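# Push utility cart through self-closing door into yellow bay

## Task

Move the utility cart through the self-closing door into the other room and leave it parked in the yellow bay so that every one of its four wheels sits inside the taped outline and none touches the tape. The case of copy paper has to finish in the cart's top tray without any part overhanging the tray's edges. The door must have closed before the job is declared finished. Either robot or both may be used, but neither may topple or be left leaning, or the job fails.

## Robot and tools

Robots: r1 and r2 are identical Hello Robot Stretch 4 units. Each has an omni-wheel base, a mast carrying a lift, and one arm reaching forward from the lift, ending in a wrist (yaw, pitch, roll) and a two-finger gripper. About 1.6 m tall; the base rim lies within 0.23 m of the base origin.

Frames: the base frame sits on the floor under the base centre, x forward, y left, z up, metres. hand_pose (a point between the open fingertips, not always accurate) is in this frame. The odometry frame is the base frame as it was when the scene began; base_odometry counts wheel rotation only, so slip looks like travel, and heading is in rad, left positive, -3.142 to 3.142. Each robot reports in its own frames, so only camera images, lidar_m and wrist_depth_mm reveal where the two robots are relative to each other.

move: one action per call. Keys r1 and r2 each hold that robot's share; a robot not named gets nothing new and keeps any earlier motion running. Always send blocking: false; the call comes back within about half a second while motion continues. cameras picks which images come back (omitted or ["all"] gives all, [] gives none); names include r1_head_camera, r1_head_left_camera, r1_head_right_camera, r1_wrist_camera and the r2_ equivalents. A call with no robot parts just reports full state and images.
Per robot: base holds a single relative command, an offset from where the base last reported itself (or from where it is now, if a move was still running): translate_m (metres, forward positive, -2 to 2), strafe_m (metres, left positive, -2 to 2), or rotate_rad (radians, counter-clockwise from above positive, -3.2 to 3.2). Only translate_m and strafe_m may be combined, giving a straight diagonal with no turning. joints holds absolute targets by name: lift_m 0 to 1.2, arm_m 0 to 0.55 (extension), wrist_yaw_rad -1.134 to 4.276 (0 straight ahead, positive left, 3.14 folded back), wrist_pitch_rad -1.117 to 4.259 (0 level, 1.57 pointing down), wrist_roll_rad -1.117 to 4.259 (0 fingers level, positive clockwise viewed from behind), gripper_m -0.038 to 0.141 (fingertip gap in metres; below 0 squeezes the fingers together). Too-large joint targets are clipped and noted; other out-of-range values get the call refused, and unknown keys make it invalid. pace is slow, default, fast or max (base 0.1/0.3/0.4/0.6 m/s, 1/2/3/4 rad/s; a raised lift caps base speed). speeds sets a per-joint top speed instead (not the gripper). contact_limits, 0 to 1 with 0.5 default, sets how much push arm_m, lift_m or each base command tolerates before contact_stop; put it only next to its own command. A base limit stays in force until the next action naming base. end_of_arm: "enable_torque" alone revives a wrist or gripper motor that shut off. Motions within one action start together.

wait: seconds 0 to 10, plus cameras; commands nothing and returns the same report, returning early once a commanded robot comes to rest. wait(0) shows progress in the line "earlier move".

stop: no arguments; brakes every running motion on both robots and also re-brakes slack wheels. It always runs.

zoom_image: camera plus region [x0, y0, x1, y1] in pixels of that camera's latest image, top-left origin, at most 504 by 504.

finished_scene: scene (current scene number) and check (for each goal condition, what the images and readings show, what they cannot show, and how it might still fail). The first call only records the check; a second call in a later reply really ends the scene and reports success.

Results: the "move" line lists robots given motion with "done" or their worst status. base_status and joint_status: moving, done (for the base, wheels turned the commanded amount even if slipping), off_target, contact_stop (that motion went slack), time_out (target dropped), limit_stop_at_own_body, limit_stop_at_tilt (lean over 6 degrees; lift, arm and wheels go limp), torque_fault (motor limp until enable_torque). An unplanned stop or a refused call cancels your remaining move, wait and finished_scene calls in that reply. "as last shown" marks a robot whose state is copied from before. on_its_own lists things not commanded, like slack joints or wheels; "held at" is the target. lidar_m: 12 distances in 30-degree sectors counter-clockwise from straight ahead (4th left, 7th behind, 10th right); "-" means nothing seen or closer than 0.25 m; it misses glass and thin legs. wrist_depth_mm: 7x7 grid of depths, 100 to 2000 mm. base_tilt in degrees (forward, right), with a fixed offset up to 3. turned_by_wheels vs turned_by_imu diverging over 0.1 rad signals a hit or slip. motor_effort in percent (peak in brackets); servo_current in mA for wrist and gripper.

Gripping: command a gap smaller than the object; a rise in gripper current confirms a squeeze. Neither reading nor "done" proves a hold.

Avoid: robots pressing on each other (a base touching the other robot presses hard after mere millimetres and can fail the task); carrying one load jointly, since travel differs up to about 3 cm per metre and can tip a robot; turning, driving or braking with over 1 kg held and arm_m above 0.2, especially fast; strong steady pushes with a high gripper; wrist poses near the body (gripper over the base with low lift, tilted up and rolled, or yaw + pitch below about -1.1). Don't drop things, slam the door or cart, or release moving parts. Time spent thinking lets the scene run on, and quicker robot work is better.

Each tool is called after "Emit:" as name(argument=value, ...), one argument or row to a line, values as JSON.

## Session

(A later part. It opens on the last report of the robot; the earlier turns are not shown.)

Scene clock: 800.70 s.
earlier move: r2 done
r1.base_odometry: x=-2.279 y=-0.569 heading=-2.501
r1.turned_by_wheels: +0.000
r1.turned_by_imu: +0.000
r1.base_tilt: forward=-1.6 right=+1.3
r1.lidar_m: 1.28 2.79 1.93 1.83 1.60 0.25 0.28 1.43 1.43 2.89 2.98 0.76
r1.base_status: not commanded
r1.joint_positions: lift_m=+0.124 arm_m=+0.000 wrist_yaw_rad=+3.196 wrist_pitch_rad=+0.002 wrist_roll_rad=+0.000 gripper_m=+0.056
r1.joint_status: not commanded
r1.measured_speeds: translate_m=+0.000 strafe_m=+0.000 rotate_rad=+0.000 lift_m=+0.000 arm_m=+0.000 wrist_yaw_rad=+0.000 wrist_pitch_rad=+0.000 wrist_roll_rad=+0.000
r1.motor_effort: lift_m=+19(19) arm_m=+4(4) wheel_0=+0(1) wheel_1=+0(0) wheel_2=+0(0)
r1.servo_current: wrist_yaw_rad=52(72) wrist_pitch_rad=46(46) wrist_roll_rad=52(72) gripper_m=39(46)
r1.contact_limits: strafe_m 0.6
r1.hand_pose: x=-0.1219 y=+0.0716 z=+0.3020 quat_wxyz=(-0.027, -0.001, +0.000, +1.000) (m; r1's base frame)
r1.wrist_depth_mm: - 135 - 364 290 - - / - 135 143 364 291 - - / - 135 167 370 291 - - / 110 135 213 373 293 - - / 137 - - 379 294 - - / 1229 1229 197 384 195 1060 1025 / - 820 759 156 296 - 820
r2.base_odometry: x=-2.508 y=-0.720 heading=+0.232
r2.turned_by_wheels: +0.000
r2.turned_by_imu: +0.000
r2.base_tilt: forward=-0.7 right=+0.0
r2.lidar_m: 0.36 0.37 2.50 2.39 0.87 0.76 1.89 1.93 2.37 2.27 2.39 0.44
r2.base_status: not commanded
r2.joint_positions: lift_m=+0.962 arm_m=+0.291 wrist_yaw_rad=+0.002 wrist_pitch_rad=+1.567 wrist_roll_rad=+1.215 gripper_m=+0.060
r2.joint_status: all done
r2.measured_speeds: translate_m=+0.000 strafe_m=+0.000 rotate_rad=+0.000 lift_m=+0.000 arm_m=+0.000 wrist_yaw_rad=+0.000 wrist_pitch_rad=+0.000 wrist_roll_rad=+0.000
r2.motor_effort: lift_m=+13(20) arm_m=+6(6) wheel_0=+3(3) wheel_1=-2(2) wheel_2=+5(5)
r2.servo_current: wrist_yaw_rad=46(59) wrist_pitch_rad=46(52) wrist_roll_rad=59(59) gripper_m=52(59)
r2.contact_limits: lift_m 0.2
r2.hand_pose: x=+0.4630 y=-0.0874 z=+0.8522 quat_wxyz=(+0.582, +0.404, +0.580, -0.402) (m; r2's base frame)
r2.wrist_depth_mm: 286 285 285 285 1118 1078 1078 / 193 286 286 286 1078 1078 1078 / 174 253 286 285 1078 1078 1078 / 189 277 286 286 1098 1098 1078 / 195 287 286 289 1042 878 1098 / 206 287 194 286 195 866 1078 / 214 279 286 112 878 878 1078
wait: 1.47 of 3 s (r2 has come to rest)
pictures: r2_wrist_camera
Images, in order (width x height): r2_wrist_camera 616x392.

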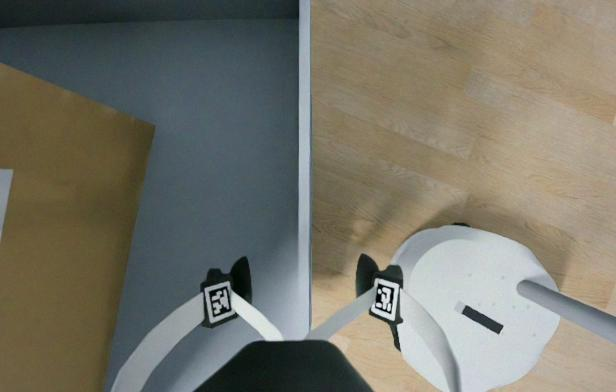

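Emit:
move(
  blocking=false,
  r2={"joints": {"gripper_m": -0.03}},
  cameras=[],
)

Emit:
wait(
  seconds=3,
  cameras=["r2_wrist_camera"],
)

Scene clock: 805.00 s.
move: r2 moving
r1.base_odometry: x=-2.279 y=-0.569 heading=-2.501
r1.turned_by_wheels: +0.000
r1.turned_by_imu: +0.000
r1.base_tilt: forward=-1.6 right=+1.3
r1.lidar_m: 1.30 2.79 1.95 1.82 1.54 0.25 0.27 1.44 1.44 2.87 2.96 0.76
r1.base_status: not commanded
r1.joint_positions: lift_m=+0.124 arm_m=+0.000 wrist_yaw_rad=+3.196 wrist_pitch_rad=+0.002 wrist_roll_rad=+0.000 gripper_m=+0.056
r1.joint_status: not commanded
r1.measured_speeds: translate_m=+0.000 strafe_m=+0.000 rotate_rad=+0.000 lift_m=+0.000 arm_m=+0.000 wrist_yaw_rad=+0.000 wrist_pitch_rad=+0.000 wrist_roll_rad=+0.000
r1.motor_effort: lift_m=+19(19) arm_m=+4(4) wheel_0=+0(1) wheel_1=+0(0) wheel_2=+0(0)
r1.servo_current: wrist_yaw_rad=52(65) wrist_pitch_rad=39(46) wrist_roll_rad=33(59) gripper_m=39(46)
r1.contact_limits: strafe_m 0.6
r1.hand_pose: x=-0.1219 y=+0.0716 z=+0.3020 quat_wxyz=(-0.027, -0.001, +0.000, +1.000) (m; r1's base frame)
r1.wrist_depth_mm: - 135 - 364 290 - - / - 135 143 364 291 - - / - 135 167 373 293 - - / 110 136 213 375 293 - - / 137 - - 377 294 - - / 1229 1229 196 384 195 1078 1025 / - 809 759 156 296 - 809
r2.base_odometry: x=-2.508 y=-0.720 heading=+0.232
r2.turned_by_wheels: +0.000
r2.turned_by_imu: +0.000
r2.base_tilt: forward=-0.7 right=+0.1
r2.lidar_m: 0.37 0.37 2.48 2.40 0.89 0.77 1.88 1.95 2.38 2.28 2.40 0.49
r2.base_status: not commanded
r2.joint_positions: lift_m=+0.962 arm_m=+0.291 wrist_yaw_rad=+0.002 wrist_pitch_rad=+1.567 wrist_roll_rad=+1.215 gripper_m=+0.041
r2.joint_status: gripper_m moving
r2.measured_speeds: translate_m=+0.000 strafe_m=+0.000 rotate_rad=+0.000 lift_m=+0.000 arm_m=+0.000 wrist_yaw_rad=+0.000 wrist_pitch_rad=+0.000 wrist_roll_rad=+0.000
r2.motor_effort: lift_m=+14(14) arm_m=+6(6) wheel_0=+3(4) wheel_1=-2(2) wheel_2=+5(5)
r2.servo_current: wrist_yaw_rad=39(65) wrist_pitch_rad=39(52) wrist_roll_rad=46(59) gripper_m=111(130)
r2.contact_limits: lift_m 0.2
r2.hand_pose: x=+0.4630 y=-0.0874 z=+0.8522 quat_wxyz=(+0.582, +0.404, +0.580, -0.402) (m; r2's base frame)
r2.wrist_depth_mm: 287 286 283 285 1098 1078 1078 / 193 285 283 285 1078 1060 1078 / 174 253 287 285 1098 1060 1098 / 188 276 286 286 1078 1078 1078 / 195 286 286 286 1025 878 1098 / 206 287 198 213 193 866 1060 / 213 282 289 112 866 866 1078
pictures: none
No camera images: "cameras" was empty.

Scene clock: 806.10 s.
earlier move: r2 done
r1.base_odometry: x=-2.279 y=-0.569 heading=-2.501
r1.turned_by_wheels: +0.000
r1.turned_by_imu: +0.000
r1.base_tilt: forward=-1.5 right=+1.3
r1.lidar_m: 1.27 2.78 1.95 1.82 1.57 0.25 0.31 1.47 1.44 2.89 2.97 0.76
r1.base_status: not commanded
r1.joint_positions: lift_m=+0.124 arm_m=+0.000 wrist_yaw_rad=+3.196 wrist_pitch_rad=+0.002 wrist_roll_rad=+0.000 gripper_m=+0.056
r1.joint_status: not commanded
r1.measured_speeds: translate_m=+0.000 strafe_m=+0.000 rotate_rad=+0.000 lift_m=+0.000 arm_m=+0.000 wrist_yaw_rad=+0.000 wrist_pitch_rad=+0.000 wrist_roll_rad=+0.000
r1.motor_effort: lift_m=+19(19) arm_m=+4(4) wheel_0=+0(1) wheel_1=+0(0) wheel_2=+0(0)
r1.servo_current: wrist_yaw_rad=26(72) wrist_pitch_rad=46(52) wrist_roll_rad=52(65) gripper_m=39(46)
r1.contact_limits: strafe_m 0.6
r1.hand_pose: x=-0.1219 y=+0.0716 z=+0.3020 quat_wxyz=(-0.027, -0.001, +0.000, +1.000) (m; r1's base frame)
r1.wrist_depth_mm: - 135 - 362 291 - - / - 135 143 368 291 - - / - 135 167 370 293 - - / 110 136 213 375 294 - - / 137 - - 377 296 - - / 1205 1229 196 382 194 1060 1025 / - 809 759 156 296 - 809
r2.base_odometry: x=-2.508 y=-0.720 heading=+0.232
r2.turned_by_wheels: +0.000
r2.turned_by_imu: +0.000
r2.base_tilt: forward=-0.7 right=+0.1
r2.lidar_m: 0.37 0.35 2.49 2.40 0.86 0.76 1.86 1.92 2.39 2.27 2.38 0.45
r2.base_status: not commanded
r2.joint_positions: lift_m=+0.962 arm_m=+0.291 wrist_yaw_rad=+0.002 wrist_pitch_rad=+1.567 wrist_roll_rad=+1.215 gripper_m=-0.028
r2.joint_status: all done
r2.measured_speeds: translate_m=+0.000 strafe_m=+0.000 rotate_rad=+0.000 lift_m=+0.000 arm_m=+0.000 wrist_yaw_rad=+0.000 wrist_pitch_rad=+0.000 wrist_roll_rad=+0.000
r2.motor_effort: lift_m=+17(17) arm_m=+6(6) wheel_0=+3(4) wheel_1=-2(2) wheel_2=+5(5)
r2.servo_current: wrist_yaw_rad=46(65) wrist_pitch_rad=39(52) wrist_roll_rad=46(59) gripper_m=124(202)
r2.contact_limits: lift_m 0.2
r2.hand_pose: x=+0.4630 y=-0.0874 z=+0.8519 quat_wxyz=(+0.582, +0.404, +0.580, -0.402) (m; r2's base frame)
r2.wrist_depth_mm: 283 282 282 282 1098 1060 1078 / 283 285 281 282 1078 1060 1078 / 179 264 283 282 1078 1060 1078 / 186 278 285 283 1078 1078 1078 / 195 286 285 285 1098 866 1078 / 204 286 185 200 181 878 1078 / 216 262 286 112 878 866 1078
wait: 1.10 of 3 s (r2 has come to rest)
pictures: r2_wrist_camera
Images, in order (width x height): r2_wrist_camera 616x392.

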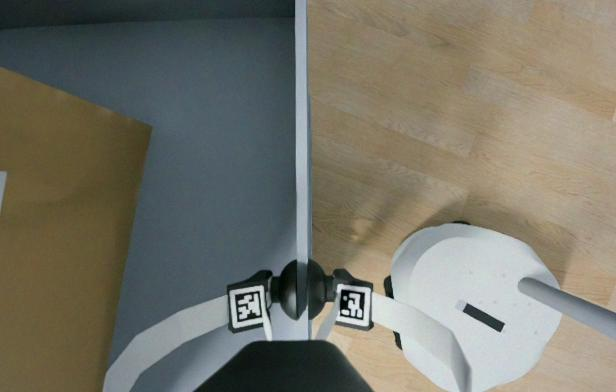

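Emit:
move(
  blocking=false,
  r2={"base": {"translate_m": -0.3, "strafe_m": 0.015}, "joints": {"wrist_roll_rad": 1.36}, "speeds": {"wrist_roll_rad": 0.05}, "pace": "slow", "contact_limits": {"translate_m": 0.6}},
  cameras=[],
)

Emit:
wait(
  seconds=1.5,
  cameras=["r2_wrist_camera"],
)

Scene clock: 823.63 s.
move: r2 moving
r1.base_odometry: x=-2.279 y=-0.569 heading=-2.501
r1.turned_by_wheels: +0.000
r1.turned_by_imu: +0.000
r1.base_tilt: forward=-1.6 right=+1.3
r1.lidar_m: 1.29 2.74 1.92 1.83 1.61 0.25 0.26 1.47 1.44 2.88 2.96 0.75
r1.base_status: not commanded
r1.joint_positions: lift_m=+0.124 arm_m=+0.000 wrist_yaw_rad=+3.196 wrist_pitch_rad=+0.002 wrist_roll_rad=+0.000 gripper_m=+0.056
r1.joint_status: not commanded
r1.measured_speeds: translate_m=+0.000 strafe_m=+0.000 rotate_rad=+0.000 lift_m=+0.000 arm_m=+0.000 wrist_yaw_rad=+0.000 wrist_pitch_rad=+0.000 wrist_roll_rad=+0.000
r1.motor_effort: lift_m=+19(19) arm_m=+4(4) wheel_0=+0(0) wheel_1=+0(0) wheel_2=+0(0)
r1.servo_current: wrist_yaw_rad=59(59) wrist_pitch_rad=52(52) wrist_roll_rad=52(65) gripper_m=46(46)
r1.contact_limits: strafe_m 0.6
r1.hand_pose: x=-0.1219 y=+0.0716 z=+0.3020 quat_wxyz=(-0.027, -0.001, +0.000, +1.000) (m; r1's base frame)
r1.wrist_depth_mm: - 135 - 364 291 - - / - 135 143 366 290 - - / - 135 167 370 290 - - / 110 136 213 373 293 - - / 137 - - 379 294 - - / 1205 1205 196 382 194 1060 1042 / - 809 759 156 294 - 809
r2.base_odometry: x=-2.520 y=-0.722 heading=+0.232
r2.turned_by_wheels: +0.000
r2.turned_by_imu: +0.000
r2.base_tilt: forward=-0.6 right=+0.1
r2.lidar_m: 0.39 0.38 2.50 2.39 0.80 0.74 1.89 1.94 2.39 2.30 2.39 0.50
r2.base_status: translate_m moving; strafe_m moving
r2.joint_positions: lift_m=+0.962 arm_m=+0.291 wrist_yaw_rad=+0.002 wrist_pitch_rad=+1.567 wrist_roll_rad=+1.237 gripper_m=-0.028
r2.joint_status: wrist_roll_rad moving
r2.measured_speeds: translate_m=-0.048 strafe_m=+0.002 rotate_rad=+0.001 lift_m=+0.000 arm_m=+0.001 wrist_yaw_rad=+0.000 wrist_pitch_rad=+0.000 wrist_roll_rad=+0.050
r2.motor_effort: lift_m=+17(17) arm_m=+5(6) wheel_0=-10(10) wheel_1=-7(7) wheel_2=+9(12)
r2.servo_current: wrist_yaw_rad=46(59) wrist_pitch_rad=46(46) wrist_roll_rad=26(65) gripper_m=124(130)
r2.contact_limits: lift_m 0.2; translate_m 0.6
r2.hand_pose: x=+0.4631 y=-0.0874 z=+0.8519 quat_wxyz=(+0.578, +0.410, +0.575, -0.409) (m; r2's base frame)
r2.wrist_depth_mm: 287 286 283 1078 1078 1060 1078 / 289 287 286 1098 1078 1078 1060 / 186 270 287 1098 1098 1078 1098 / 189 283 287 1098 1078 1098 1078 / 206 287 286 286 1060 866 1078 / 213 287 182 201 183 854 854 / 222 270 289 112 - - 1060
pictures: none
No camera images: "cameras" was empty.

Scene clock: 825.13 s.
earlier move: r2 moving
r1.base_odometry: x=-2.279 y=-0.569 heading=-2.501
r1.turned_by_wheels: +0.000
r1.turned_by_imu: +0.000
r1.base_tilt: forward=-1.5 right=+1.3
r1.lidar_m: 1.23 2.77 1.94 1.83 1.57 0.25 0.30 1.45 1.40 2.89 0.69 0.64
r1.base_status: not commanded
r1.joint_positions: lift_m=+0.124 arm_m=+0.000 wrist_yaw_rad=+3.196 wrist_pitch_rad=+0.002 wrist_roll_rad=+0.000 gripper_m=+0.056
r1.joint_status: not commanded
r1.measured_speeds: translate_m=+0.000 strafe_m=+0.000 rotate_rad=+0.000 lift_m=+0.000 arm_m=+0.000 wrist_yaw_rad=+0.000 wrist_pitch_rad=+0.000 wrist_roll_rad=+0.000
r1.motor_effort: lift_m=+19(19) arm_m=+4(4) wheel_0=+0(1) wheel_1=+0(0) wheel_2=+0(0)
r1.servo_current: wrist_yaw_rad=26(65) wrist_pitch_rad=33(52) wrist_roll_rad=52(72) gripper_m=39(52)
r1.contact_limits: strafe_m 0.6
r1.hand_pose: x=-0.1219 y=+0.0716 z=+0.3020 quat_wxyz=(-0.027, -0.001, +0.000, +1.000) (m; r1's base frame)
r1.wrist_depth_mm: - 135 - 362 290 - - / - 135 143 366 290 - - / - 135 167 370 291 - - / 110 136 212 373 293 - - / 137 - - 382 294 - - / 1229 1205 197 382 195 1060 1042 / - 809 759 156 294 - 809
r2.base_odometry: x=-2.655 y=-0.747 heading=+0.232
r2.turned_by_wheels: +0.000
r2.turned_by_imu: +0.000
r2.base_tilt: forward=-0.6 right=+0.0
r2.lidar_m: 0.42 0.43 2.49 2.36 0.67 0.64 1.77 1.80 2.39 2.28 2.42 0.48
r2.base_status: translate_m moving; strafe_m moving
r2.joint_positions: lift_m=+0.962 arm_m=+0.291 wrist_yaw_rad=+0.002 wrist_pitch_rad=+1.563 wrist_roll_rad=+1.313 gripper_m=-0.029
r2.joint_status: wrist_roll_rad moving
r2.measured_speeds: translate_m=-0.099 strafe_m=+0.007 rotate_rad=+0.001 lift_m=+0.000 arm_m=+0.000 wrist_yaw_rad=+0.000 wrist_pitch_rad=+0.000 wrist_roll_rad=+0.051
r2.motor_effort: lift_m=+17(17) arm_m=-3(6) wheel_0=-5(12) wheel_1=-7(8) wheel_2=+10(18)
r2.servo_current: wrist_yaw_rad=46(59) wrist_pitch_rad=46(52) wrist_roll_rad=39(78) gripper_m=111(130)
r2.contact_limits: lift_m 0.2; translate_m 0.6
r2.hand_pose: x=+0.4642 y=-0.0874 z=+0.8519 quat_wxyz=(+0.562, +0.433, +0.558, -0.430) (m; r2's base frame)
r2.wrist_depth_mm: 153 289 287 283 1098 1060 1060 / 162 246 286 285 1078 1042 1078 / 185 252 286 287 1098 1078 1098 / 191 282 289 287 1098 1042 1078 / 207 290 289 286 1078 878 1098 / 230 290 183 200 183 866 854 / 256 291 290 112 151 - 1078
wait: 1.50 s; no rest
pictures: r2_wrist_camera
Images, in order (width x height): r2_wrist_camera 616x392.

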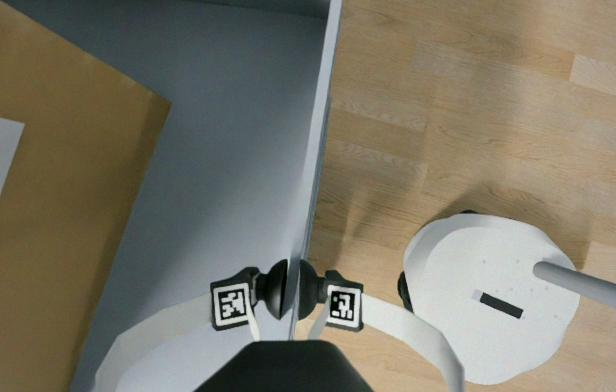

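Emit:
move(
  blocking=false,
  r2={"joints": {"wrist_roll_rad": 1.5}, "speeds": {"wrist_roll_rad": 0.15}},
  cameras=[],
)

Emit:
wait(
  seconds=2,
  cameras=["r2_wrist_camera"],
)

Scene clock: 832.33 s.
earlier move: r2 done
move: r2 moving
r1.base_odometry: x=-2.279 y=-0.569 heading=-2.501
r1.turned_by_wheels: +0.000
r1.turned_by_imu: +0.000
r1.base_tilt: forward=-1.6 right=+1.3
r1.lidar_m: 4.72 2.78 1.95 1.83 1.60 0.25 0.27 1.49 1.44 2.87 0.54 0.52
r1.base_status: not commanded
r1.joint_positions: lift_m=+0.124 arm_m=+0.000 wrist_yaw_rad=+3.196 wrist_pitch_rad=+0.002 wrist_roll_rad=+0.000 gripper_m=+0.056
r1.joint_status: not commanded
r1.measured_speeds: translate_m=+0.000 strafe_m=+0.000 rotate_rad=+0.000 lift_m=+0.000 arm_m=+0.000 wrist_yaw_rad=+0.000 wrist_pitch_rad=+0.000 wrist_roll_rad=+0.000
r1.motor_effort: lift_m=+19(19) arm_m=+4(4) wheel_0=+0(1) wheel_1=+0(0) wheel_2=+0(0)
r1.servo_current: wrist_yaw_rad=52(65) wrist_pitch_rad=39(52) wrist_roll_rad=52(59) gripper_m=46(46)
r1.contact_limits: strafe_m 0.6
r1.hand_pose: x=-0.1219 y=+0.0716 z=+0.3020 quat_wxyz=(-0.027, -0.001, +0.000, +1.000) (m; r1's base frame)
r1.wrist_depth_mm: - 135 - 364 291 - - / - 135 143 366 291 - - / - 135 167 370 291 - - / 110 136 213 375 294 - - / 137 - - 377 293 - - / 1205 1229 197 384 194 1042 1025 / - 809 759 156 294 - 809
r2.base_odometry: x=-2.803 y=-0.774 heading=+0.231
r2.turned_by_wheels: -0.001
r2.turned_by_imu: +0.000
r2.base_tilt: forward=-0.6 right=+0.1
r2.lidar_m: 0.45 0.52 2.46 2.38 0.54 0.54 1.64 1.61 2.23 2.29 2.41 0.44
r2.base_status: done
r2.joint_positions: lift_m=+0.962 arm_m=+0.291 wrist_yaw_rad=+0.001 wrist_pitch_rad=+1.563 wrist_roll_rad=+1.426 gripper_m=-0.029
r2.joint_status: wrist_roll_rad moving
r2.measured_speeds: translate_m=+0.000 strafe_m=+0.000 rotate_rad=+0.000 lift_m=+0.000 arm_m=+0.000 wrist_yaw_rad=+0.000 wrist_pitch_rad=+0.000 wrist_roll_rad=+0.150
r2.motor_effort: lift_m=+17(17) arm_m=-4(4) wheel_0=-7(8) wheel_1=-6(6) wheel_2=+4(4)
r2.servo_current: wrist_yaw_rad=46(59) wrist_pitch_rad=46(52) wrist_roll_rad=0(78) gripper_m=111(117)
r2.contact_limits: lift_m 0.2; translate_m 0.6
r2.hand_pose: x=+0.4641 y=-0.0874 z=+0.8519 quat_wxyz=(+0.537, +0.464, +0.533, -0.460) (m; r2's base frame)
r2.wrist_depth_mm: 135 173 285 283 281 1078 1060 / 145 194 285 285 1098 1078 1060 / 166 231 287 283 1098 1078 1060 / 189 282 287 286 1098 917 1060 / 221 289 287 286 1078 878 866 / 264 289 184 202 180 866 866 / 290 289 289 112 1078 1060 1118
pictures: none
No camera images: "cameras" was empty.

Scene clock: 833.13 s.
earlier move: r2 done
r1.base_odometry: x=-2.279 y=-0.569 heading=-2.501
r1.turned_by_wheels: +0.000
r1.turned_by_imu: +0.000
r1.base_tilt: forward=-1.6 right=+1.3
r1.lidar_m: 4.70 2.84 1.95 1.84 1.59 0.25 0.29 1.43 1.45 2.88 0.53 0.52
r1.base_status: not commanded
r1.joint_positions: lift_m=+0.124 arm_m=+0.000 wrist_yaw_rad=+3.196 wrist_pitch_rad=+0.002 wrist_roll_rad=+0.000 gripper_m=+0.056
r1.joint_status: not commanded
r1.measured_speeds: translate_m=+0.000 strafe_m=+0.000 rotate_rad=+0.000 lift_m=+0.000 arm_m=+0.000 wrist_yaw_rad=+0.000 wrist_pitch_rad=+0.000 wrist_roll_rad=+0.000
r1.motor_effort: lift_m=+19(19) arm_m=+4(4) wheel_0=+0(1) wheel_1=+0(0) wheel_2=+0(0)
r1.servo_current: wrist_yaw_rad=59(65) wrist_pitch_rad=39(52) wrist_roll_rad=52(59) gripper_m=46(46)
r1.contact_limits: strafe_m 0.6
r1.hand_pose: x=-0.1219 y=+0.0716 z=+0.3020 quat_wxyz=(-0.027, -0.001, +0.000, +1.000) (m; r1's base frame)
r1.wrist_depth_mm: - 135 - 364 290 - - / - 135 143 366 291 - - / - 135 167 370 291 - - / 110 135 213 373 294 - - / 137 - - 379 294 - - / 1205 1229 196 382 195 1078 1025 / - 809 759 156 296 - 809
r2.base_odometry: x=-2.803 y=-0.774 heading=+0.231
r2.turned_by_wheels: +0.000
r2.turned_by_imu: +0.000
r2.base_tilt: forward=-0.7 right=+0.1
r2.lidar_m: 0.44 0.51 2.48 2.38 0.53 0.54 1.61 1.63 2.26 2.31 2.39 0.44
r2.base_status: done
r2.joint_positions: lift_m=+0.962 arm_m=+0.291 wrist_yaw_rad=+0.001 wrist_pitch_rad=+1.563 wrist_roll_rad=+1.500 gripper_m=-0.029
r2.joint_status: all done
r2.measured_speeds: translate_m=+0.000 strafe_m=+0.000 rotate_rad=+0.000 lift_m=+0.000 arm_m=+0.000 wrist_yaw_rad=+0.000 wrist_pitch_rad=+0.000 wrist_roll_rad=+0.000
r2.motor_effort: lift_m=+17(17) arm_m=-3(4) wheel_0=-7(8) wheel_1=-6(6) wheel_2=+4(4)
r2.servo_current: wrist_yaw_rad=33(59) wrist_pitch_rad=46(52) wrist_roll_rad=46(78) gripper_m=117(117)
r2.contact_limits: lift_m 0.2; translate_m 0.6
r2.hand_pose: x=+0.4641 y=-0.0874 z=+0.8519 quat_wxyz=(+0.520, +0.483, +0.516, -0.480) (m; r2's base frame)
r2.wrist_depth_mm: 140 183 285 283 1078 1078 1078 / 152 202 286 283 1078 1078 1078 / 163 235 289 285 1078 1060 1098 / 190 276 287 286 1098 866 1098 / 210 287 289 285 1098 854 854 / 241 290 183 202 181 866 866 / 283 291 289 112 1098 866 1078
wait: 0.80 of 2 s (r2 has come to rest)
pictures: r2_wrist_camera
Images, in order (width x height): r2_wrist_camera 616x392.

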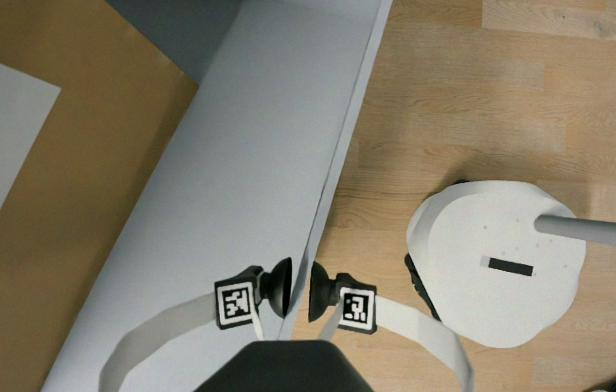

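Emit:
move(
  blocking=false,
  r2={"base": {"translate_m": -1.3, "strafe_m": 0.02}, "joints": {"wrist_roll_rad": 1.75}, "speeds": {"wrist_roll_rad": 0.3}, "pace": "slow", "contact_limits": {"translate_m": 0.6}},
  cameras=[],
)

Emit:
wait(
  seconds=1.5,
  cameras=["r2_wrist_camera"],
)

Scene clock: 860.00 s.
move: r2 moving
r1.base_odometry: x=-2.279 y=-0.569 heading=-2.501
r1.turned_by_wheels: +0.000
r1.turned_by_imu: +0.000
r1.base_tilt: forward=-1.6 right=+1.3
r1.lidar_m: 4.73 2.78 1.95 1.82 1.59 0.25 0.28 1.45 1.43 2.88 0.52 0.54
r1.base_status: not commanded
r1.joint_positions: lift_m=+0.124 arm_m=+0.000 wrist_yaw_rad=+3.196 wrist_pitch_rad=+0.002 wrist_roll_rad=+0.000 gripper_m=+0.056
r1.joint_status: not commanded
r1.measured_speeds: translate_m=+0.000 strafe_m=+0.000 rotate_rad=+0.000 lift_m=+0.000 arm_m=+0.000 wrist_yaw_rad=+0.000 wrist_pitch_rad=+0.000 wrist_roll_rad=+0.000
r1.motor_effort: lift_m=+19(19) arm_m=+4(4) wheel_0=+0(1) wheel_1=+0(0) wheel_2=+0(0)
r1.servo_current: wrist_yaw_rad=39(59) wrist_pitch_rad=39(46) wrist_roll_rad=33(59) gripper_m=39(46)
r1.contact_limits: strafe_m 0.6
r1.hand_pose: x=-0.1219 y=+0.0716 z=+0.3020 quat_wxyz=(-0.027, -0.001, +0.000, +1.000) (m; r1's base frame)
r1.wrist_depth_mm: - 135 - 362 290 - - / - 135 143 364 291 - - / - 135 167 370 291 - - / 110 136 213 375 296 - - / 137 - - 379 294 - - / 1229 1229 197 382 194 1042 1042 / - 809 759 156 296 - 809
r2.base_odometry: x=-2.815 y=-0.777 heading=+0.231
r2.turned_by_wheels: +0.000
r2.turned_by_imu: +0.000
r2.base_tilt: forward=-0.6 right=+0.1
r2.lidar_m: 0.45 0.53 2.48 2.39 0.53 0.51 1.64 1.60 2.19 2.30 2.40 0.44
r2.base_status: translate_m moving; strafe_m moving
r2.joint_positions: lift_m=+0.962 arm_m=+0.291 wrist_yaw_rad=+0.001 wrist_pitch_rad=+1.563 wrist_roll_rad=+1.629 gripper_m=-0.029
r2.joint_status: wrist_roll_rad moving
r2.measured_speeds: translate_m=-0.049 strafe_m=+0.001 rotate_rad=+0.000 lift_m=+0.000 arm_m=+0.000 wrist_yaw_rad=+0.000 wrist_pitch_rad=+0.000 wrist_roll_rad=+0.299
r2.motor_effort: lift_m=+17(17) arm_m=-3(4) wheel_0=-7(10) wheel_1=-8(8) wheel_2=+10(11)
r2.servo_current: wrist_yaw_rad=39(52) wrist_pitch_rad=52(52) wrist_roll_rad=59(72) gripper_m=111(117)
r2.contact_limits: lift_m 0.2; translate_m 0.6
r2.hand_pose: x=+0.4641 y=-0.0874 z=+0.8519 quat_wxyz=(+0.487, +0.516, +0.484, -0.512) (m; r2's base frame)
r2.wrist_depth_mm: 151 289 287 286 1060 1060 1060 / 162 235 287 285 1098 1078 1060 / 185 252 287 286 1098 1078 1060 / 192 290 289 287 1098 842 866 / 211 291 289 286 1078 866 854 / 235 290 183 191 1098 866 1078 / 268 290 290 112 150 - 1098
pictures: none
No camera images: "cameras" was empty.

Scene clock: 861.50 s.
earlier move: r2 moving
r1.base_odometry: x=-2.279 y=-0.569 heading=-2.501
r1.turned_by_wheels: +0.000
r1.turned_by_imu: +0.000
r1.base_tilt: forward=-1.6 right=+1.3
r1.lidar_m: 4.69 2.79 1.96 1.82 1.58 0.25 0.28 1.42 1.42 2.86 0.42 0.49
r1.base_status: not commanded
r1.joint_positions: lift_m=+0.124 arm_m=+0.000 wrist_yaw_rad=+3.196 wrist_pitch_rad=+0.002 wrist_roll_rad=+0.000 gripper_m=+0.056
r1.joint_status: not commanded
r1.measured_speeds: translate_m=+0.000 strafe_m=+0.000 rotate_rad=+0.000 lift_m=+0.000 arm_m=+0.000 wrist_yaw_rad=+0.000 wrist_pitch_rad=+0.000 wrist_roll_rad=+0.000
r1.motor_effort: lift_m=+19(19) arm_m=+4(4) wheel_0=+0(1) wheel_1=+0(0) wheel_2=+0(0)
r1.servo_current: wrist_yaw_rad=52(65) wrist_pitch_rad=46(52) wrist_roll_rad=52(65) gripper_m=39(46)
r1.contact_limits: strafe_m 0.6
r1.hand_pose: x=-0.1219 y=+0.0716 z=+0.3020 quat_wxyz=(-0.027, -0.001, +0.000, +1.000) (m; r1's base frame)
r1.wrist_depth_mm: - 135 - 362 290 - - / - 135 143 366 291 - - / - 135 167 370 291 - - / 110 136 213 375 296 - - / 137 - - 379 294 - - / 1229 1229 197 384 195 1060 1025 / - 820 759 156 296 - 809
r2.base_odometry: x=-2.950 y=-0.806 heading=+0.230
r2.turned_by_wheels: +0.000
r2.turned_by_imu: -0.001
r2.base_tilt: forward=-0.7 right=+0.1
r2.lidar_m: 0.45 3.39 2.49 0.66 0.45 0.52 1.50 1.47 2.03 2.29 2.42 0.45
r2.base_status: translate_m moving; strafe_m moving
r2.joint_positions: lift_m=+0.962 arm_m=+0.291 wrist_yaw_rad=+0.001 wrist_pitch_rad=+1.563 wrist_roll_rad=+1.750 gripper_m=-0.029
r2.joint_status: all done
r2.measured_speeds: translate_m=-0.100 strafe_m=+0.003 rotate_rad=-0.002 lift_m=+0.000 arm_m=+0.000 wrist_yaw_rad=+0.000 wrist_pitch_rad=+0.000 wrist_roll_rad=+0.001
r2.motor_effort: lift_m=+17(17) arm_m=-3(4) wheel_0=-11(13) wheel_1=-6(9) wheel_2=+7(14)
r2.servo_current: wrist_yaw_rad=59(59) wrist_pitch_rad=52(52) wrist_roll_rad=59(72) gripper_m=111(124)
r2.contact_limits: lift_m 0.2; translate_m 0.6
r2.hand_pose: x=+0.4642 y=-0.0874 z=+0.8519 quat_wxyz=(+0.455, +0.544, +0.452, -0.540) (m; r2's base frame)
r2.wrist_depth_mm: 160 290 287 285 1060 1060 1078 / 166 255 287 286 1078 1078 1060 / 187 260 289 287 1078 1042 1078 / 197 290 287 289 1078 854 854 / 212 291 289 287 1078 866 854 / 235 291 183 193 1078 1060 1078 / 266 291 290 112 - - 1098
wait: 1.50 s; no rest
pictures: r2_wrist_camera
Images, in order (width x height): r2_wrist_camera 616x392.

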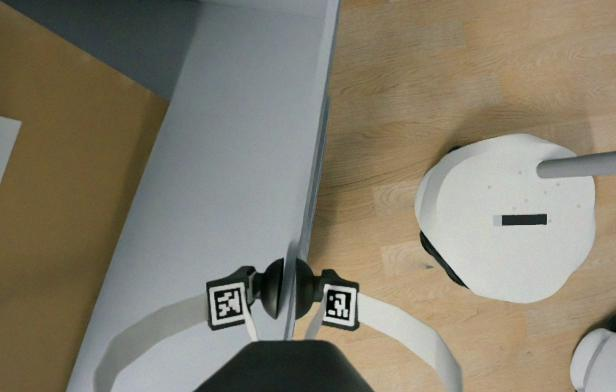

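Emit:
move(
  blocking=false,
  r2={"joints": {"wrist_roll_rad": 1.5}, "speeds": {"wrist_roll_rad": 0.1}},
  cameras=["r2_wrist_camera"],
)

Emit:
wait(
  seconds=1.5,
  cameras=["r2_wrist_camera"],
)

Scene clock: 873.13 s.
earlier move: r2 moving
move: r2 moving
r1.base_odometry: x=-2.279 y=-0.569 heading=-2.501
r1.turned_by_wheels: +0.000
r1.turned_by_imu: -0.001
r1.base_tilt: forward=-1.6 right=+1.3
r1.lidar_m: 4.70 2.79 1.92 1.84 1.59 0.25 0.30 0.72 0.57 0.50 1.00 3.88
r1.base_status: not commanded
r1.joint_positions: lift_m=+0.124 arm_m=+0.000 wrist_yaw_rad=+3.196 wrist_pitch_rad=+0.002 wrist_roll_rad=+0.000 gripper_m=+0.056
r1.joint_status: not commanded
r1.measured_speeds: translate_m=+0.000 strafe_m=+0.000 rotate_rad=+0.000 lift_m=+0.000 arm_m=+0.000 wrist_yaw_rad=+0.000 wrist_pitch_rad=+0.000 wrist_roll_rad=+0.000
r1.motor_effort: lift_m=+19(19) arm_m=+4(4) wheel_0=+0(1) wheel_1=+0(0) wheel_2=+0(0)
r1.servo_current: wrist_yaw_rad=52(59) wrist_pitch_rad=46(52) wrist_roll_rad=52(59) gripper_m=46(46)
r1.contact_limits: strafe_m 0.6
r1.hand_pose: x=-0.1219 y=+0.0716 z=+0.3020 quat_wxyz=(-0.027, -0.001, +0.000, +1.000) (m; r1's base frame)
r1.wrist_depth_mm: - 135 - 362 290 - - / - 135 143 366 291 - - / - 135 167 370 291 - - / 110 136 213 375 294 - - / 759 - - 379 294 - - / 750 1025 196 382 195 1060 1042 / 750 809 750 156 296 - 809
r2.base_odometry: x=-4.066 y=-1.050 heading=+0.230
r2.turned_by_wheels: -0.001
r2.turned_by_imu: -0.010
r2.base_tilt: forward=-0.7 right=+0.1
r2.lidar_m: 0.43 0.69 0.53 0.46 0.44 3.37 3.28 3.33 0.50 1.15 0.62 0.33
r2.base_status: translate_m moving; strafe_m moving
r2.joint_positions: lift_m=+0.962 arm_m=+0.291 wrist_yaw_rad=+0.000 wrist_pitch_rad=+1.563 wrist_roll_rad=+1.715 gripper_m=-0.029
r2.joint_status: wrist_roll_rad moving
r2.measured_speeds: translate_m=-0.039 strafe_m=+0.000 rotate_rad=-0.002 lift_m=+0.000 arm_m=+0.000 wrist_yaw_rad=+0.000 wrist_pitch_rad=+0.000 wrist_roll_rad=-0.100
r2.motor_effort: lift_m=+17(17) arm_m=-3(4) wheel_0=-7(16) wheel_1=-7(9) wheel_2=-1(3)
r2.servo_current: wrist_yaw_rad=52(52) wrist_pitch_rad=46(52) wrist_roll_rad=104(104) gripper_m=111(117)
r2.contact_limits: lift_m 0.2; translate_m 0.6
r2.hand_pose: x=+0.4641 y=-0.0874 z=+0.8519 quat_wxyz=(+0.465, +0.537, +0.461, -0.533) (m; r2's base frame)
r2.wrist_depth_mm: 129 151 192 264 285 237 - / 153 190 248 285 285 282 1078 / 201 260 287 286 283 878 1060 / 273 289 286 286 283 866 866 / 291 290 289 287 1098 866 866 / 290 290 182 221 181 904 1060 / 290 289 - 112 1098 1098 1078
pictures: r2_wrist_camera
Images, in order (width x height): r2_wrist_camera 616x392.

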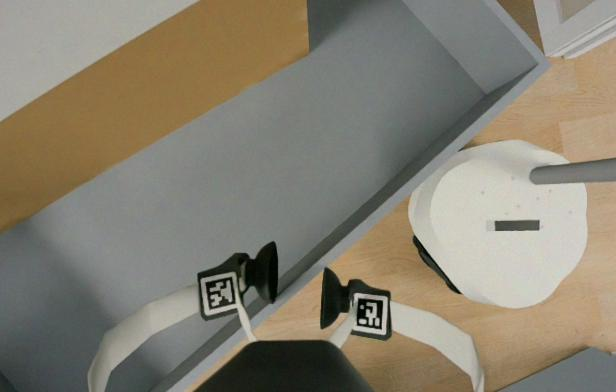

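Scene clock: 874.63 s.
earlier move: r2 moving
r1.base_odometry: x=-2.279 y=-0.569 heading=-2.501
r1.turned_by_wheels: +0.000
r1.turned_by_imu: +0.000
r1.base_tilt: forward=-1.6 right=+1.3
r1.lidar_m: 4.71 2.77 1.94 1.82 1.59 0.25 0.30 0.72 0.59 0.50 1.03 3.86
r1.base_status: not commanded
r1.joint_positions: lift_m=+0.124 arm_m=+0.000 wrist_yaw_rad=+3.196 wrist_pitch_rad=+0.002 wrist_roll_rad=+0.000 gripper_m=+0.056
r1.joint_status: not commanded
r1.measured_speeds: translate_m=+0.000 strafe_m=+0.000 rotate_rad=+0.000 lift_m=+0.000 arm_m=+0.000 wrist_yaw_rad=+0.000 wrist_pitch_rad=+0.000 wrist_roll_rad=+0.000
r1.motor_effort: lift_m=+19(19) arm_m=+4(4) wheel_0=+0(1) wheel_1=+0(0) wheel_2=+0(0)
r1.servo_current: wrist_yaw_rad=52(65) wrist_pitch_rad=46(52) wrist_roll_rad=46(65) gripper_m=39(46)
r1.contact_limits: strafe_m 0.6
r1.hand_pose: x=-0.1219 y=+0.0716 z=+0.3020 quat_wxyz=(-0.027, -0.001, +0.000, +1.000) (m; r1's base frame)
r1.wrist_depth_mm: - 135 - 364 290 - - / - 135 143 366 291 - - / - 135 167 370 290 - - / 110 135 213 375 294 - - / 768 - - 379 294 - - / 759 1025 197 382 194 1060 1025 / 759 809 759 156 296 - 809
r2.base_odometry: x=-4.073 y=-1.051 heading=+0.230
r2.turned_by_wheels: +0.000
r2.turned_by_imu: +0.000
r2.base_tilt: forward=-0.7 right=+0.1
r2.lidar_m: 0.45 0.70 0.54 0.44 0.47 3.34 3.26 3.32 0.47 1.13 0.63 0.35
r2.base_status: done
r2.joint_positions: lift_m=+0.962 arm_m=+0.291 wrist_yaw_rad=+0.000 wrist_pitch_rad=+1.563 wrist_roll_rad=+1.565 gripper_m=-0.029
r2.joint_status: wrist_roll_rad moving
r2.measured_speeds: translate_m=+0.000 strafe_m=+0.000 rotate_rad=+0.000 lift_m=+0.000 arm_m=+0.000 wrist_yaw_rad=+0.000 wrist_pitch_rad=+0.000 wrist_roll_rad=-0.100
r2.motor_effort: lift_m=+17(17) arm_m=-4(4) wheel_0=-13(16) wheel_1=-6(9) wheel_2=+2(3)
r2.servo_current: wrist_yaw_rad=46(59) wrist_pitch_rad=52(52) wrist_roll_rad=20(104) gripper_m=111(117)
r2.contact_limits: lift_m 0.2; translate_m 0.6
r2.hand_pose: x=+0.4641 y=-0.0874 z=+0.8519 quat_wxyz=(+0.503, +0.500, +0.499, -0.497) (m; r2's base frame)
r2.wrist_depth_mm: 137 156 182 216 283 248 1025 / 171 203 249 286 283 282 220 / 235 289 286 286 286 282 1078 / 291 291 287 286 285 854 891 / 291 290 287 287 1098 866 866 / 291 290 180 1078 181 866 866 / 291 - - 112 1098 1078 1098
wait: 1.50 s; no rest
pictures: r2_wrist_camera
Images, in order (width x height): r2_wrist_camera 616x392.

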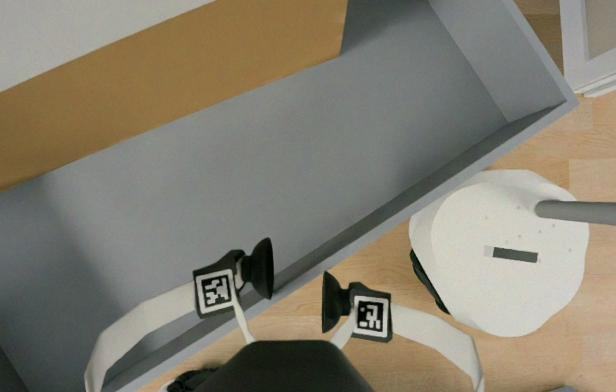

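Emit:
wait(
  seconds=0,
  cameras=["r2_head_camera", "r1_head_camera"],
)

Scene clock: 935.63 s.
earlier move: r2 done
r1.base_odometry: x=-2.279 y=-0.569 heading=-2.501
r1.turned_by_wheels: +0.000
r1.turned_by_imu: +0.000
r1.base_tilt: forward=-1.5 right=+1.3
r1.lidar_m: 4.71 2.79 1.96 1.82 1.59 0.25 0.28 0.71 0.55 0.51 1.03 3.86
r1.base_status: not commanded
r1.joint_positions: lift_m=+0.124 arm_m=+0.000 wrist_yaw_rad=+3.196 wrist_pitch_rad=+0.002 wrist_roll_rad=+0.000 gripper_m=+0.056
r1.joint_status: not commanded
r1.measured_speeds: translate_m=+0.000 strafe_m=+0.000 rotate_rad=+0.000 lift_m=+0.000 arm_m=+0.000 wrist_yaw_rad=+0.000 wrist_pitch_rad=+0.000 wrist_roll_rad=+0.000
r1.motor_effort: lift_m=+19(19) arm_m=+4(4) wheel_0=+0(1) wheel_1=+0(0) wheel_2=+0(0)
r1.servo_current: wrist_yaw_rad=52(65) wrist_pitch_rad=39(52) wrist_roll_rad=46(65) gripper_m=39(46)
r1.contact_limits: strafe_m 0.6
r1.hand_pose: x=-0.1219 y=+0.0716 z=+0.3020 quat_wxyz=(-0.027, -0.001, +0.000, +1.000) (m; r1's base frame)
r1.wrist_depth_mm: - 135 - 364 291 - - / - 135 143 368 291 - - / - 135 167 370 291 - - / 110 136 213 375 296 - - / 759 - - 377 294 - - / 750 1025 196 382 194 1060 1025 / 759 809 759 156 296 - 809
r2.base_odometry: x=-4.073 y=-1.051 heading=+0.230
r2.turned_by_wheels: +0.000
r2.turned_by_imu: +0.000
r2.base_tilt: forward=-0.6 right=+0.1
r2.lidar_m: 0.43 0.68 0.54 0.45 0.45 3.35 3.26 3.34 0.48 1.15 0.64 0.36
r2.base_status: done
r2.joint_positions: lift_m=+0.962 arm_m=+0.291 wrist_yaw_rad=+0.000 wrist_pitch_rad=+1.563 wrist_roll_rad=+1.509 gripper_m=-0.029
r2.joint_status: all done
r2.measured_speeds: translate_m=+0.000 strafe_m=+0.000 rotate_rad=+0.000 lift_m=+0.000 arm_m=+0.000 wrist_yaw_rad=+0.000 wrist_pitch_rad=+0.000 wrist_roll_rad=+0.000
r2.motor_effort: lift_m=+17(17) arm_m=-3(4) wheel_0=-14(16) wheel_1=-7(9) wheel_2=+1(3)
r2.servo_current: wrist_yaw_rad=46(59) wrist_pitch_rad=52(52) wrist_roll_rad=52(104) gripper_m=117(117)
r2.contact_limits: lift_m 0.2; translate_m 0.6
r2.hand_pose: x=+0.4641 y=-0.0874 z=+0.8519 quat_wxyz=(+0.517, +0.486, +0.513, -0.482) (m; r2's base frame)
r2.wrist_depth_mm: 142 161 180 208 282 251 1042 / 185 211 247 285 285 283 223 / 256 287 289 285 283 281 - / 290 289 289 286 285 866 1078 / 291 290 287 287 960 878 866 / 291 289 180 1098 182 854 866 / 291 - 1078 112 1060 1078 1078
pictures: r1_head_camera, r2_head_camera
Images, in order (width x height): r1_head_camera 420x560, r2_head_camera 420x560.

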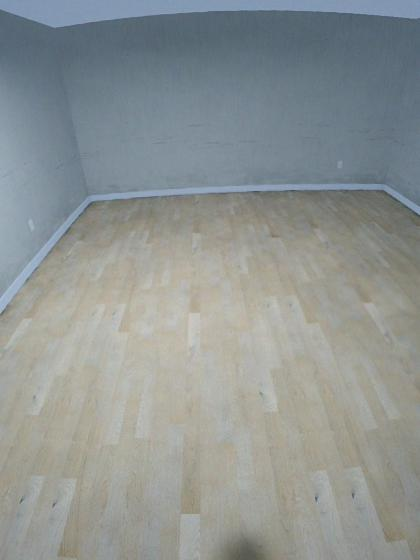

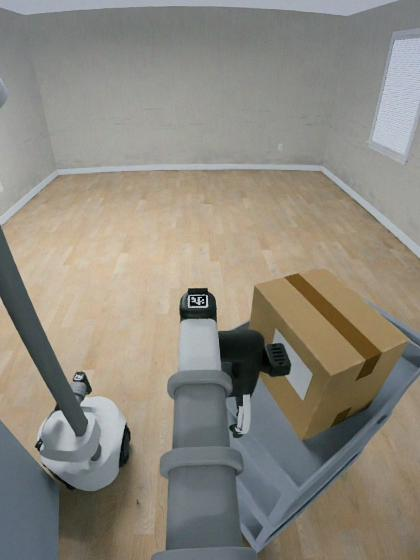

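Emit:
move(
  blocking=false,
  r2={"joints": {"gripper_m": 0.06, "wrist_roll_rad": 2.6}, "speeds": {"wrist_roll_rad": 0.8}},
  cameras=[],
)

Emit:
wait(
  seconds=3,
  cameras=["r2_wrist_camera"],
)

Scene clock: 943.33 s.
move: r2 moving
r1.base_odometry: x=-2.279 y=-0.569 heading=-2.501
r1.turned_by_wheels: +0.000
r1.turned_by_imu: +0.000
r1.base_tilt: forward=-1.5 right=+1.3
r1.lidar_m: 4.72 2.76 1.97 1.82 1.60 0.25 0.31 0.68 0.57 0.51 1.01 3.87
r1.base_status: not commanded
r1.joint_positions: lift_m=+0.124 arm_m=+0.000 wrist_yaw_rad=+3.196 wrist_pitch_rad=+0.002 wrist_roll_rad=+0.000 gripper_m=+0.056
r1.joint_status: not commanded
r1.measured_speeds: translate_m=+0.000 strafe_m=+0.000 rotate_rad=+0.000 lift_m=+0.000 arm_m=+0.000 wrist_yaw_rad=+0.000 wrist_pitch_rad=+0.000 wrist_roll_rad=+0.000
r1.motor_effort: lift_m=+19(19) arm_m=+4(4) wheel_0=+0(1) wheel_1=+0(0) wheel_2=+0(0)
r1.servo_current: wrist_yaw_rad=52(52) wrist_pitch_rad=39(46) wrist_roll_rad=52(65) gripper_m=39(46)
r1.contact_limits: strafe_m 0.6
r1.hand_pose: x=-0.1219 y=+0.0716 z=+0.3020 quat_wxyz=(-0.027, -0.001, +0.000, +1.000) (m; r1's base frame)
r1.wrist_depth_mm: - 135 - 362 290 - - / - 135 143 364 291 - - / - 135 167 373 291 - - / 110 135 212 375 294 - - / 768 - - 379 296 - - / 759 1008 197 384 194 1060 1042 / 759 809 759 156 296 - 809
r2.base_odometry: x=-4.073 y=-1.051 heading=+0.230
r2.turned_by_wheels: +0.000
r2.turned_by_imu: +0.001
r2.base_tilt: forward=-0.7 right=+0.1
r2.lidar_m: 0.44 0.67 0.55 0.44 0.45 3.35 3.24 3.33 0.49 1.14 0.64 0.35
r2.base_status: not commanded
r2.joint_positions: lift_m=+0.962 arm_m=+0.291 wrist_yaw_rad=+0.000 wrist_pitch_rad=+1.563 wrist_roll_rad=+1.817 gripper_m=-0.003
r2.joint_status: wrist_roll_rad moving; gripper_m moving
r2.measured_speeds: translate_m=+0.000 strafe_m=+0.000 rotate_rad=+0.000 lift_m=+0.000 arm_m=+0.000 wrist_yaw_rad=+0.000 wrist_pitch_rad=+0.000 wrist_roll_rad=+0.796
r2.motor_effort: lift_m=+17(17) arm_m=-4(4) wheel_0=-14(14) wheel_1=-7(7) wheel_2=+2(2)
r2.servo_current: wrist_yaw_rad=39(52) wrist_pitch_rad=46(52) wrist_roll_rad=26(65) gripper_m=91(111)
r2.contact_limits: lift_m 0.2; translate_m 0.6
r2.hand_pose: x=+0.4641 y=-0.0874 z=+0.8519 quat_wxyz=(+0.436, +0.560, +0.433, -0.556) (m; r2's base frame)
r2.wrist_depth_mm: 127 155 195 287 283 232 1060 / 151 190 254 287 285 285 1078 / 193 249 290 289 287 854 1098 / 248 291 291 289 878 842 866 / 294 291 290 290 1098 866 866 / 296 293 185 218 182 1098 1078 / 294 291 291 112 1078 1078 1060
pictures: none
No camera images: "cameras" was empty.

Scene clock: 944.70 s.
earlier move: r2 done
r1.base_odometry: x=-2.279 y=-0.569 heading=-2.501
r1.turned_by_wheels: +0.000
r1.turned_by_imu: +0.000
r1.base_tilt: forward=-1.6 right=+1.3
r1.lidar_m: 4.71 2.76 1.94 1.81 1.59 0.25 0.29 0.72 0.56 0.50 1.01 3.90
r1.base_status: not commanded
r1.joint_positions: lift_m=+0.124 arm_m=+0.000 wrist_yaw_rad=+3.196 wrist_pitch_rad=+0.002 wrist_roll_rad=+0.000 gripper_m=+0.056
r1.joint_status: not commanded
r1.measured_speeds: translate_m=+0.000 strafe_m=+0.000 rotate_rad=+0.000 lift_m=+0.000 arm_m=+0.000 wrist_yaw_rad=+0.000 wrist_pitch_rad=+0.000 wrist_roll_rad=+0.000
r1.motor_effort: lift_m=+19(19) arm_m=+4(4) wheel_0=+0(1) wheel_1=+0(0) wheel_2=+0(0)
r1.servo_current: wrist_yaw_rad=65(65) wrist_pitch_rad=46(52) wrist_roll_rad=59(65) gripper_m=39(46)
r1.contact_limits: strafe_m 0.6
r1.hand_pose: x=-0.1219 y=+0.0716 z=+0.3020 quat_wxyz=(-0.027, -0.001, +0.000, +1.000) (m; r1's base frame)
r1.wrist_depth_mm: - 135 - 364 290 - - / - 135 143 366 290 - - / - 135 167 368 291 - - / 110 136 213 373 294 - - / 759 1756 - 377 294 - - / 759 1008 197 382 195 1060 1042 / 759 809 768 156 294 - 809
r2.base_odometry: x=-4.073 y=-1.051 heading=+0.231
r2.turned_by_wheels: +0.001
r2.turned_by_imu: +0.001
r2.base_tilt: forward=-0.6 right=+0.1
r2.lidar_m: 0.47 0.69 0.53 0.44 0.46 3.33 3.27 3.36 0.48 1.15 0.65 0.33
r2.base_status: not commanded
r2.joint_positions: lift_m=+0.962 arm_m=+0.291 wrist_yaw_rad=+0.000 wrist_pitch_rad=+1.566 wrist_roll_rad=+2.598 gripper_m=+0.060
r2.joint_status: all done
r2.measured_speeds: translate_m=+0.000 strafe_m=+0.000 rotate_rad=+0.000 lift_m=+0.000 arm_m=+0.000 wrist_yaw_rad=+0.000 wrist_pitch_rad=+0.000 wrist_roll_rad=+0.000
r2.motor_effort: lift_m=+17(17) arm_m=-4(4) wheel_0=-5(14) wheel_1=-4(7) wheel_2=+2(2)
r2.servo_current: wrist_yaw_rad=59(59) wrist_pitch_rad=52(52) wrist_roll_rad=65(85) gripper_m=59(111)
r2.contact_limits: lift_m 0.2; translate_m 0.6
r2.hand_pose: x=+0.4633 y=-0.0874 z=+0.8519 quat_wxyz=(+0.190, +0.683, +0.190, -0.679) (m; r2's base frame)
r2.wrist_depth_mm: 290 287 286 1078 878 854 1078 / 290 286 287 1078 866 866 1060 / 191 281 287 1078 917 904 1078 / 207 289 287 1098 1078 1078 1098 / 206 289 287 1118 1098 1098 1078 / 216 289 194 1098 193 1060 - / 234 287 287 112 1098 1060 -
wait: 1.37 of 3 s (r2 has come to rest)
pictures: r2_wrist_camera
Images, in order (width x height): r2_wrist_camera 616x392.

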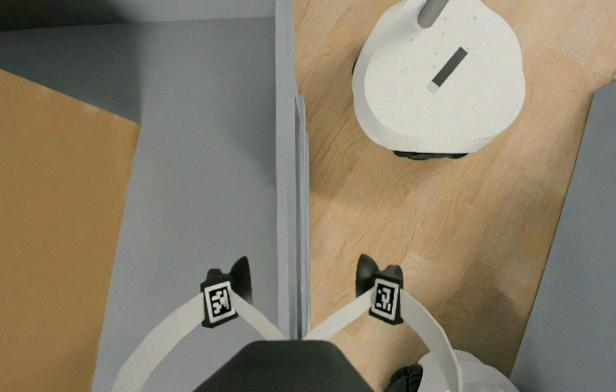

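Emit:
move(
  blocking=false,
  r2={"joints": {"gripper_m": -0.035}},
  cameras=[],
)

Emit:
wait(
  seconds=3,
  cameras=["r2_wrist_camera"],
)

Scene clock: 951.40 s.
move: r2 moving
r1.base_odometry: x=-2.279 y=-0.569 heading=-2.501
r1.turned_by_wheels: +0.000
r1.turned_by_imu: +0.000
r1.base_tilt: forward=-1.5 right=+1.3
r1.lidar_m: 4.72 2.78 1.96 1.84 1.62 0.25 0.30 0.73 0.58 0.48 1.05 3.88
r1.base_status: not commanded
r1.joint_positions: lift_m=+0.124 arm_m=+0.000 wrist_yaw_rad=+3.196 wrist_pitch_rad=+0.002 wrist_roll_rad=+0.000 gripper_m=+0.056
r1.joint_status: not commanded
r1.measured_speeds: translate_m=+0.000 strafe_m=+0.000 rotate_rad=+0.000 lift_m=+0.000 arm_m=+0.000 wrist_yaw_rad=+0.000 wrist_pitch_rad=+0.000 wrist_roll_rad=+0.000
r1.motor_effort: lift_m=+19(19) arm_m=+4(4) wheel_0=-1(1) wheel_1=+0(0) wheel_2=+0(0)
r1.servo_current: wrist_yaw_rad=46(59) wrist_pitch_rad=39(46) wrist_roll_rad=39(65) gripper_m=46(46)
r1.contact_limits: strafe_m 0.6
r1.hand_pose: x=-0.1219 y=+0.0716 z=+0.3020 quat_wxyz=(-0.027, -0.001, +0.000, +1.000) (m; r1's base frame)
r1.wrist_depth_mm: - 135 - 364 290 - - / - 135 143 366 291 - - / - 135 167 370 291 - - / 110 136 213 375 293 - - / 768 1708 - 379 294 - - / 759 1008 196 384 194 1060 1025 / 768 809 759 156 294 - 809
r2.base_odometry: x=-4.073 y=-1.051 heading=+0.231
r2.turned_by_wheels: +0.000
r2.turned_by_imu: +0.000
r2.base_tilt: forward=-0.6 right=+0.1
r2.lidar_m: 0.43 0.70 0.55 0.45 0.45 3.34 3.26 3.35 0.48 1.10 0.59 0.34
r2.base_status: not commanded
r2.joint_positions: lift_m=+0.962 arm_m=+0.291 wrist_yaw_rad=+0.000 wrist_pitch_rad=+1.566 wrist_roll_rad=+2.598 gripper_m=+0.041
r2.joint_status: gripper_m moving
r2.measured_speeds: translate_m=+0.000 strafe_m=+0.000 rotate_rad=+0.000 lift_m=+0.000 arm_m=+0.000 wrist_yaw_rad=+0.000 wrist_pitch_rad=+0.000 wrist_roll_rad=+0.000
r2.motor_effort: lift_m=+17(17) arm_m=-4(4) wheel_0=-5(5) wheel_1=-4(4) wheel_2=+2(2)
r2.servo_current: wrist_yaw_rad=39(59) wrist_pitch_rad=39(46) wrist_roll_rad=46(59) gripper_m=111(124)
r2.contact_limits: lift_m 0.2; translate_m 0.6
r2.hand_pose: x=+0.4633 y=-0.0874 z=+0.8519 quat_wxyz=(+0.190, +0.683, +0.190, -0.679) (m; r2's base frame)
r2.wrist_depth_mm: 289 287 286 1098 878 866 1078 / 287 289 287 1078 878 854 1078 / 191 279 286 1078 917 891 1078 / 206 287 285 1078 1098 1078 1060 / 208 289 287 1098 1078 1078 1078 / 217 289 200 213 193 1078 - / 233 287 289 112 1008 1060 -
pictures: none
No camera images: "cameras" was empty.

Scene clock: 952.53 s.
earlier move: r2 done
r1.base_odometry: x=-2.279 y=-0.569 heading=-2.501
r1.turned_by_wheels: +0.000
r1.turned_by_imu: +0.000
r1.base_tilt: forward=-1.6 right=+1.3
r1.lidar_m: 4.71 2.77 1.96 1.85 1.58 0.25 0.28 0.73 0.57 0.49 1.03 3.87
r1.base_status: not commanded
r1.joint_positions: lift_m=+0.124 arm_m=+0.000 wrist_yaw_rad=+3.196 wrist_pitch_rad=+0.002 wrist_roll_rad=+0.000 gripper_m=+0.056
r1.joint_status: not commanded
r1.measured_speeds: translate_m=+0.000 strafe_m=+0.000 rotate_rad=+0.000 lift_m=+0.000 arm_m=+0.000 wrist_yaw_rad=+0.000 wrist_pitch_rad=+0.000 wrist_roll_rad=+0.000
r1.motor_effort: lift_m=+19(19) arm_m=+4(4) wheel_0=+0(1) wheel_1=+0(0) wheel_2=+0(0)
r1.servo_current: wrist_yaw_rad=52(65) wrist_pitch_rad=33(52) wrist_roll_rad=72(72) gripper_m=39(46)
r1.contact_limits: strafe_m 0.6
r1.hand_pose: x=-0.1219 y=+0.0716 z=+0.3020 quat_wxyz=(-0.027, -0.001, +0.000, +1.000) (m; r1's base frame)
r1.wrist_depth_mm: - 135 - 364 290 - - / - 135 143 368 290 - - / - 134 167 370 291 - - / 110 136 213 375 293 - - / 759 1708 - 377 294 - - / 759 1008 197 382 195 1078 1025 / 759 820 759 156 294 - 809
r2.base_odometry: x=-4.073 y=-1.051 heading=+0.231
r2.turned_by_wheels: +0.000
r2.turned_by_imu: +0.000
r2.base_tilt: forward=-0.6 right=+0.0
r2.lidar_m: 0.44 0.70 0.52 0.44 0.43 3.34 3.24 3.32 0.48 1.14 0.64 0.32
r2.base_status: not commanded
r2.joint_positions: lift_m=+0.962 arm_m=+0.291 wrist_yaw_rad=+0.000 wrist_pitch_rad=+1.566 wrist_roll_rad=+2.598 gripper_m=-0.033
r2.joint_status: all done
r2.measured_speeds: translate_m=+0.000 strafe_m=+0.000 rotate_rad=+0.000 lift_m=+0.000 arm_m=+0.000 wrist_yaw_rad=+0.000 wrist_pitch_rad=+0.000 wrist_roll_rad=+0.000
r2.motor_effort: lift_m=+17(17) arm_m=-3(4) wheel_0=-5(6) wheel_1=-4(4) wheel_2=+1(2)
r2.servo_current: wrist_yaw_rad=52(59) wrist_pitch_rad=39(52) wrist_roll_rad=39(59) gripper_m=137(221)
r2.contact_limits: lift_m 0.2; translate_m 0.6
r2.hand_pose: x=+0.4633 y=-0.0874 z=+0.8519 quat_wxyz=(+0.190, +0.683, +0.189, -0.679) (m; r2's base frame)
r2.wrist_depth_mm: 290 289 286 1078 866 866 1060 / 289 287 285 1098 866 854 1078 / 189 273 286 1098 946 891 1078 / 193 286 286 1078 1098 1118 1060 / 208 287 289 285 1060 1098 1060 / 215 286 182 198 181 1098 - / 226 272 289 112 - - -
wait: 1.13 of 3 s (r2 has come to rest)
pictures: r2_wrist_camera
Images, in order (width x height): r2_wrist_camera 616x392.

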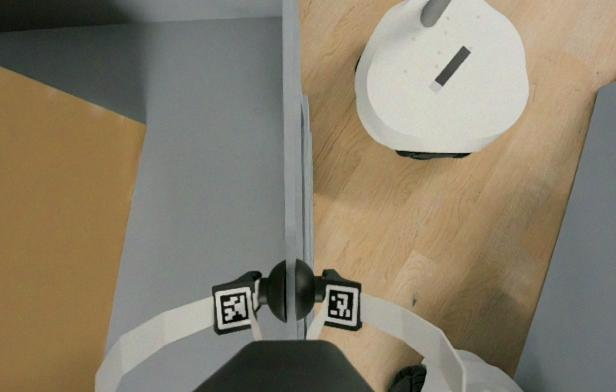

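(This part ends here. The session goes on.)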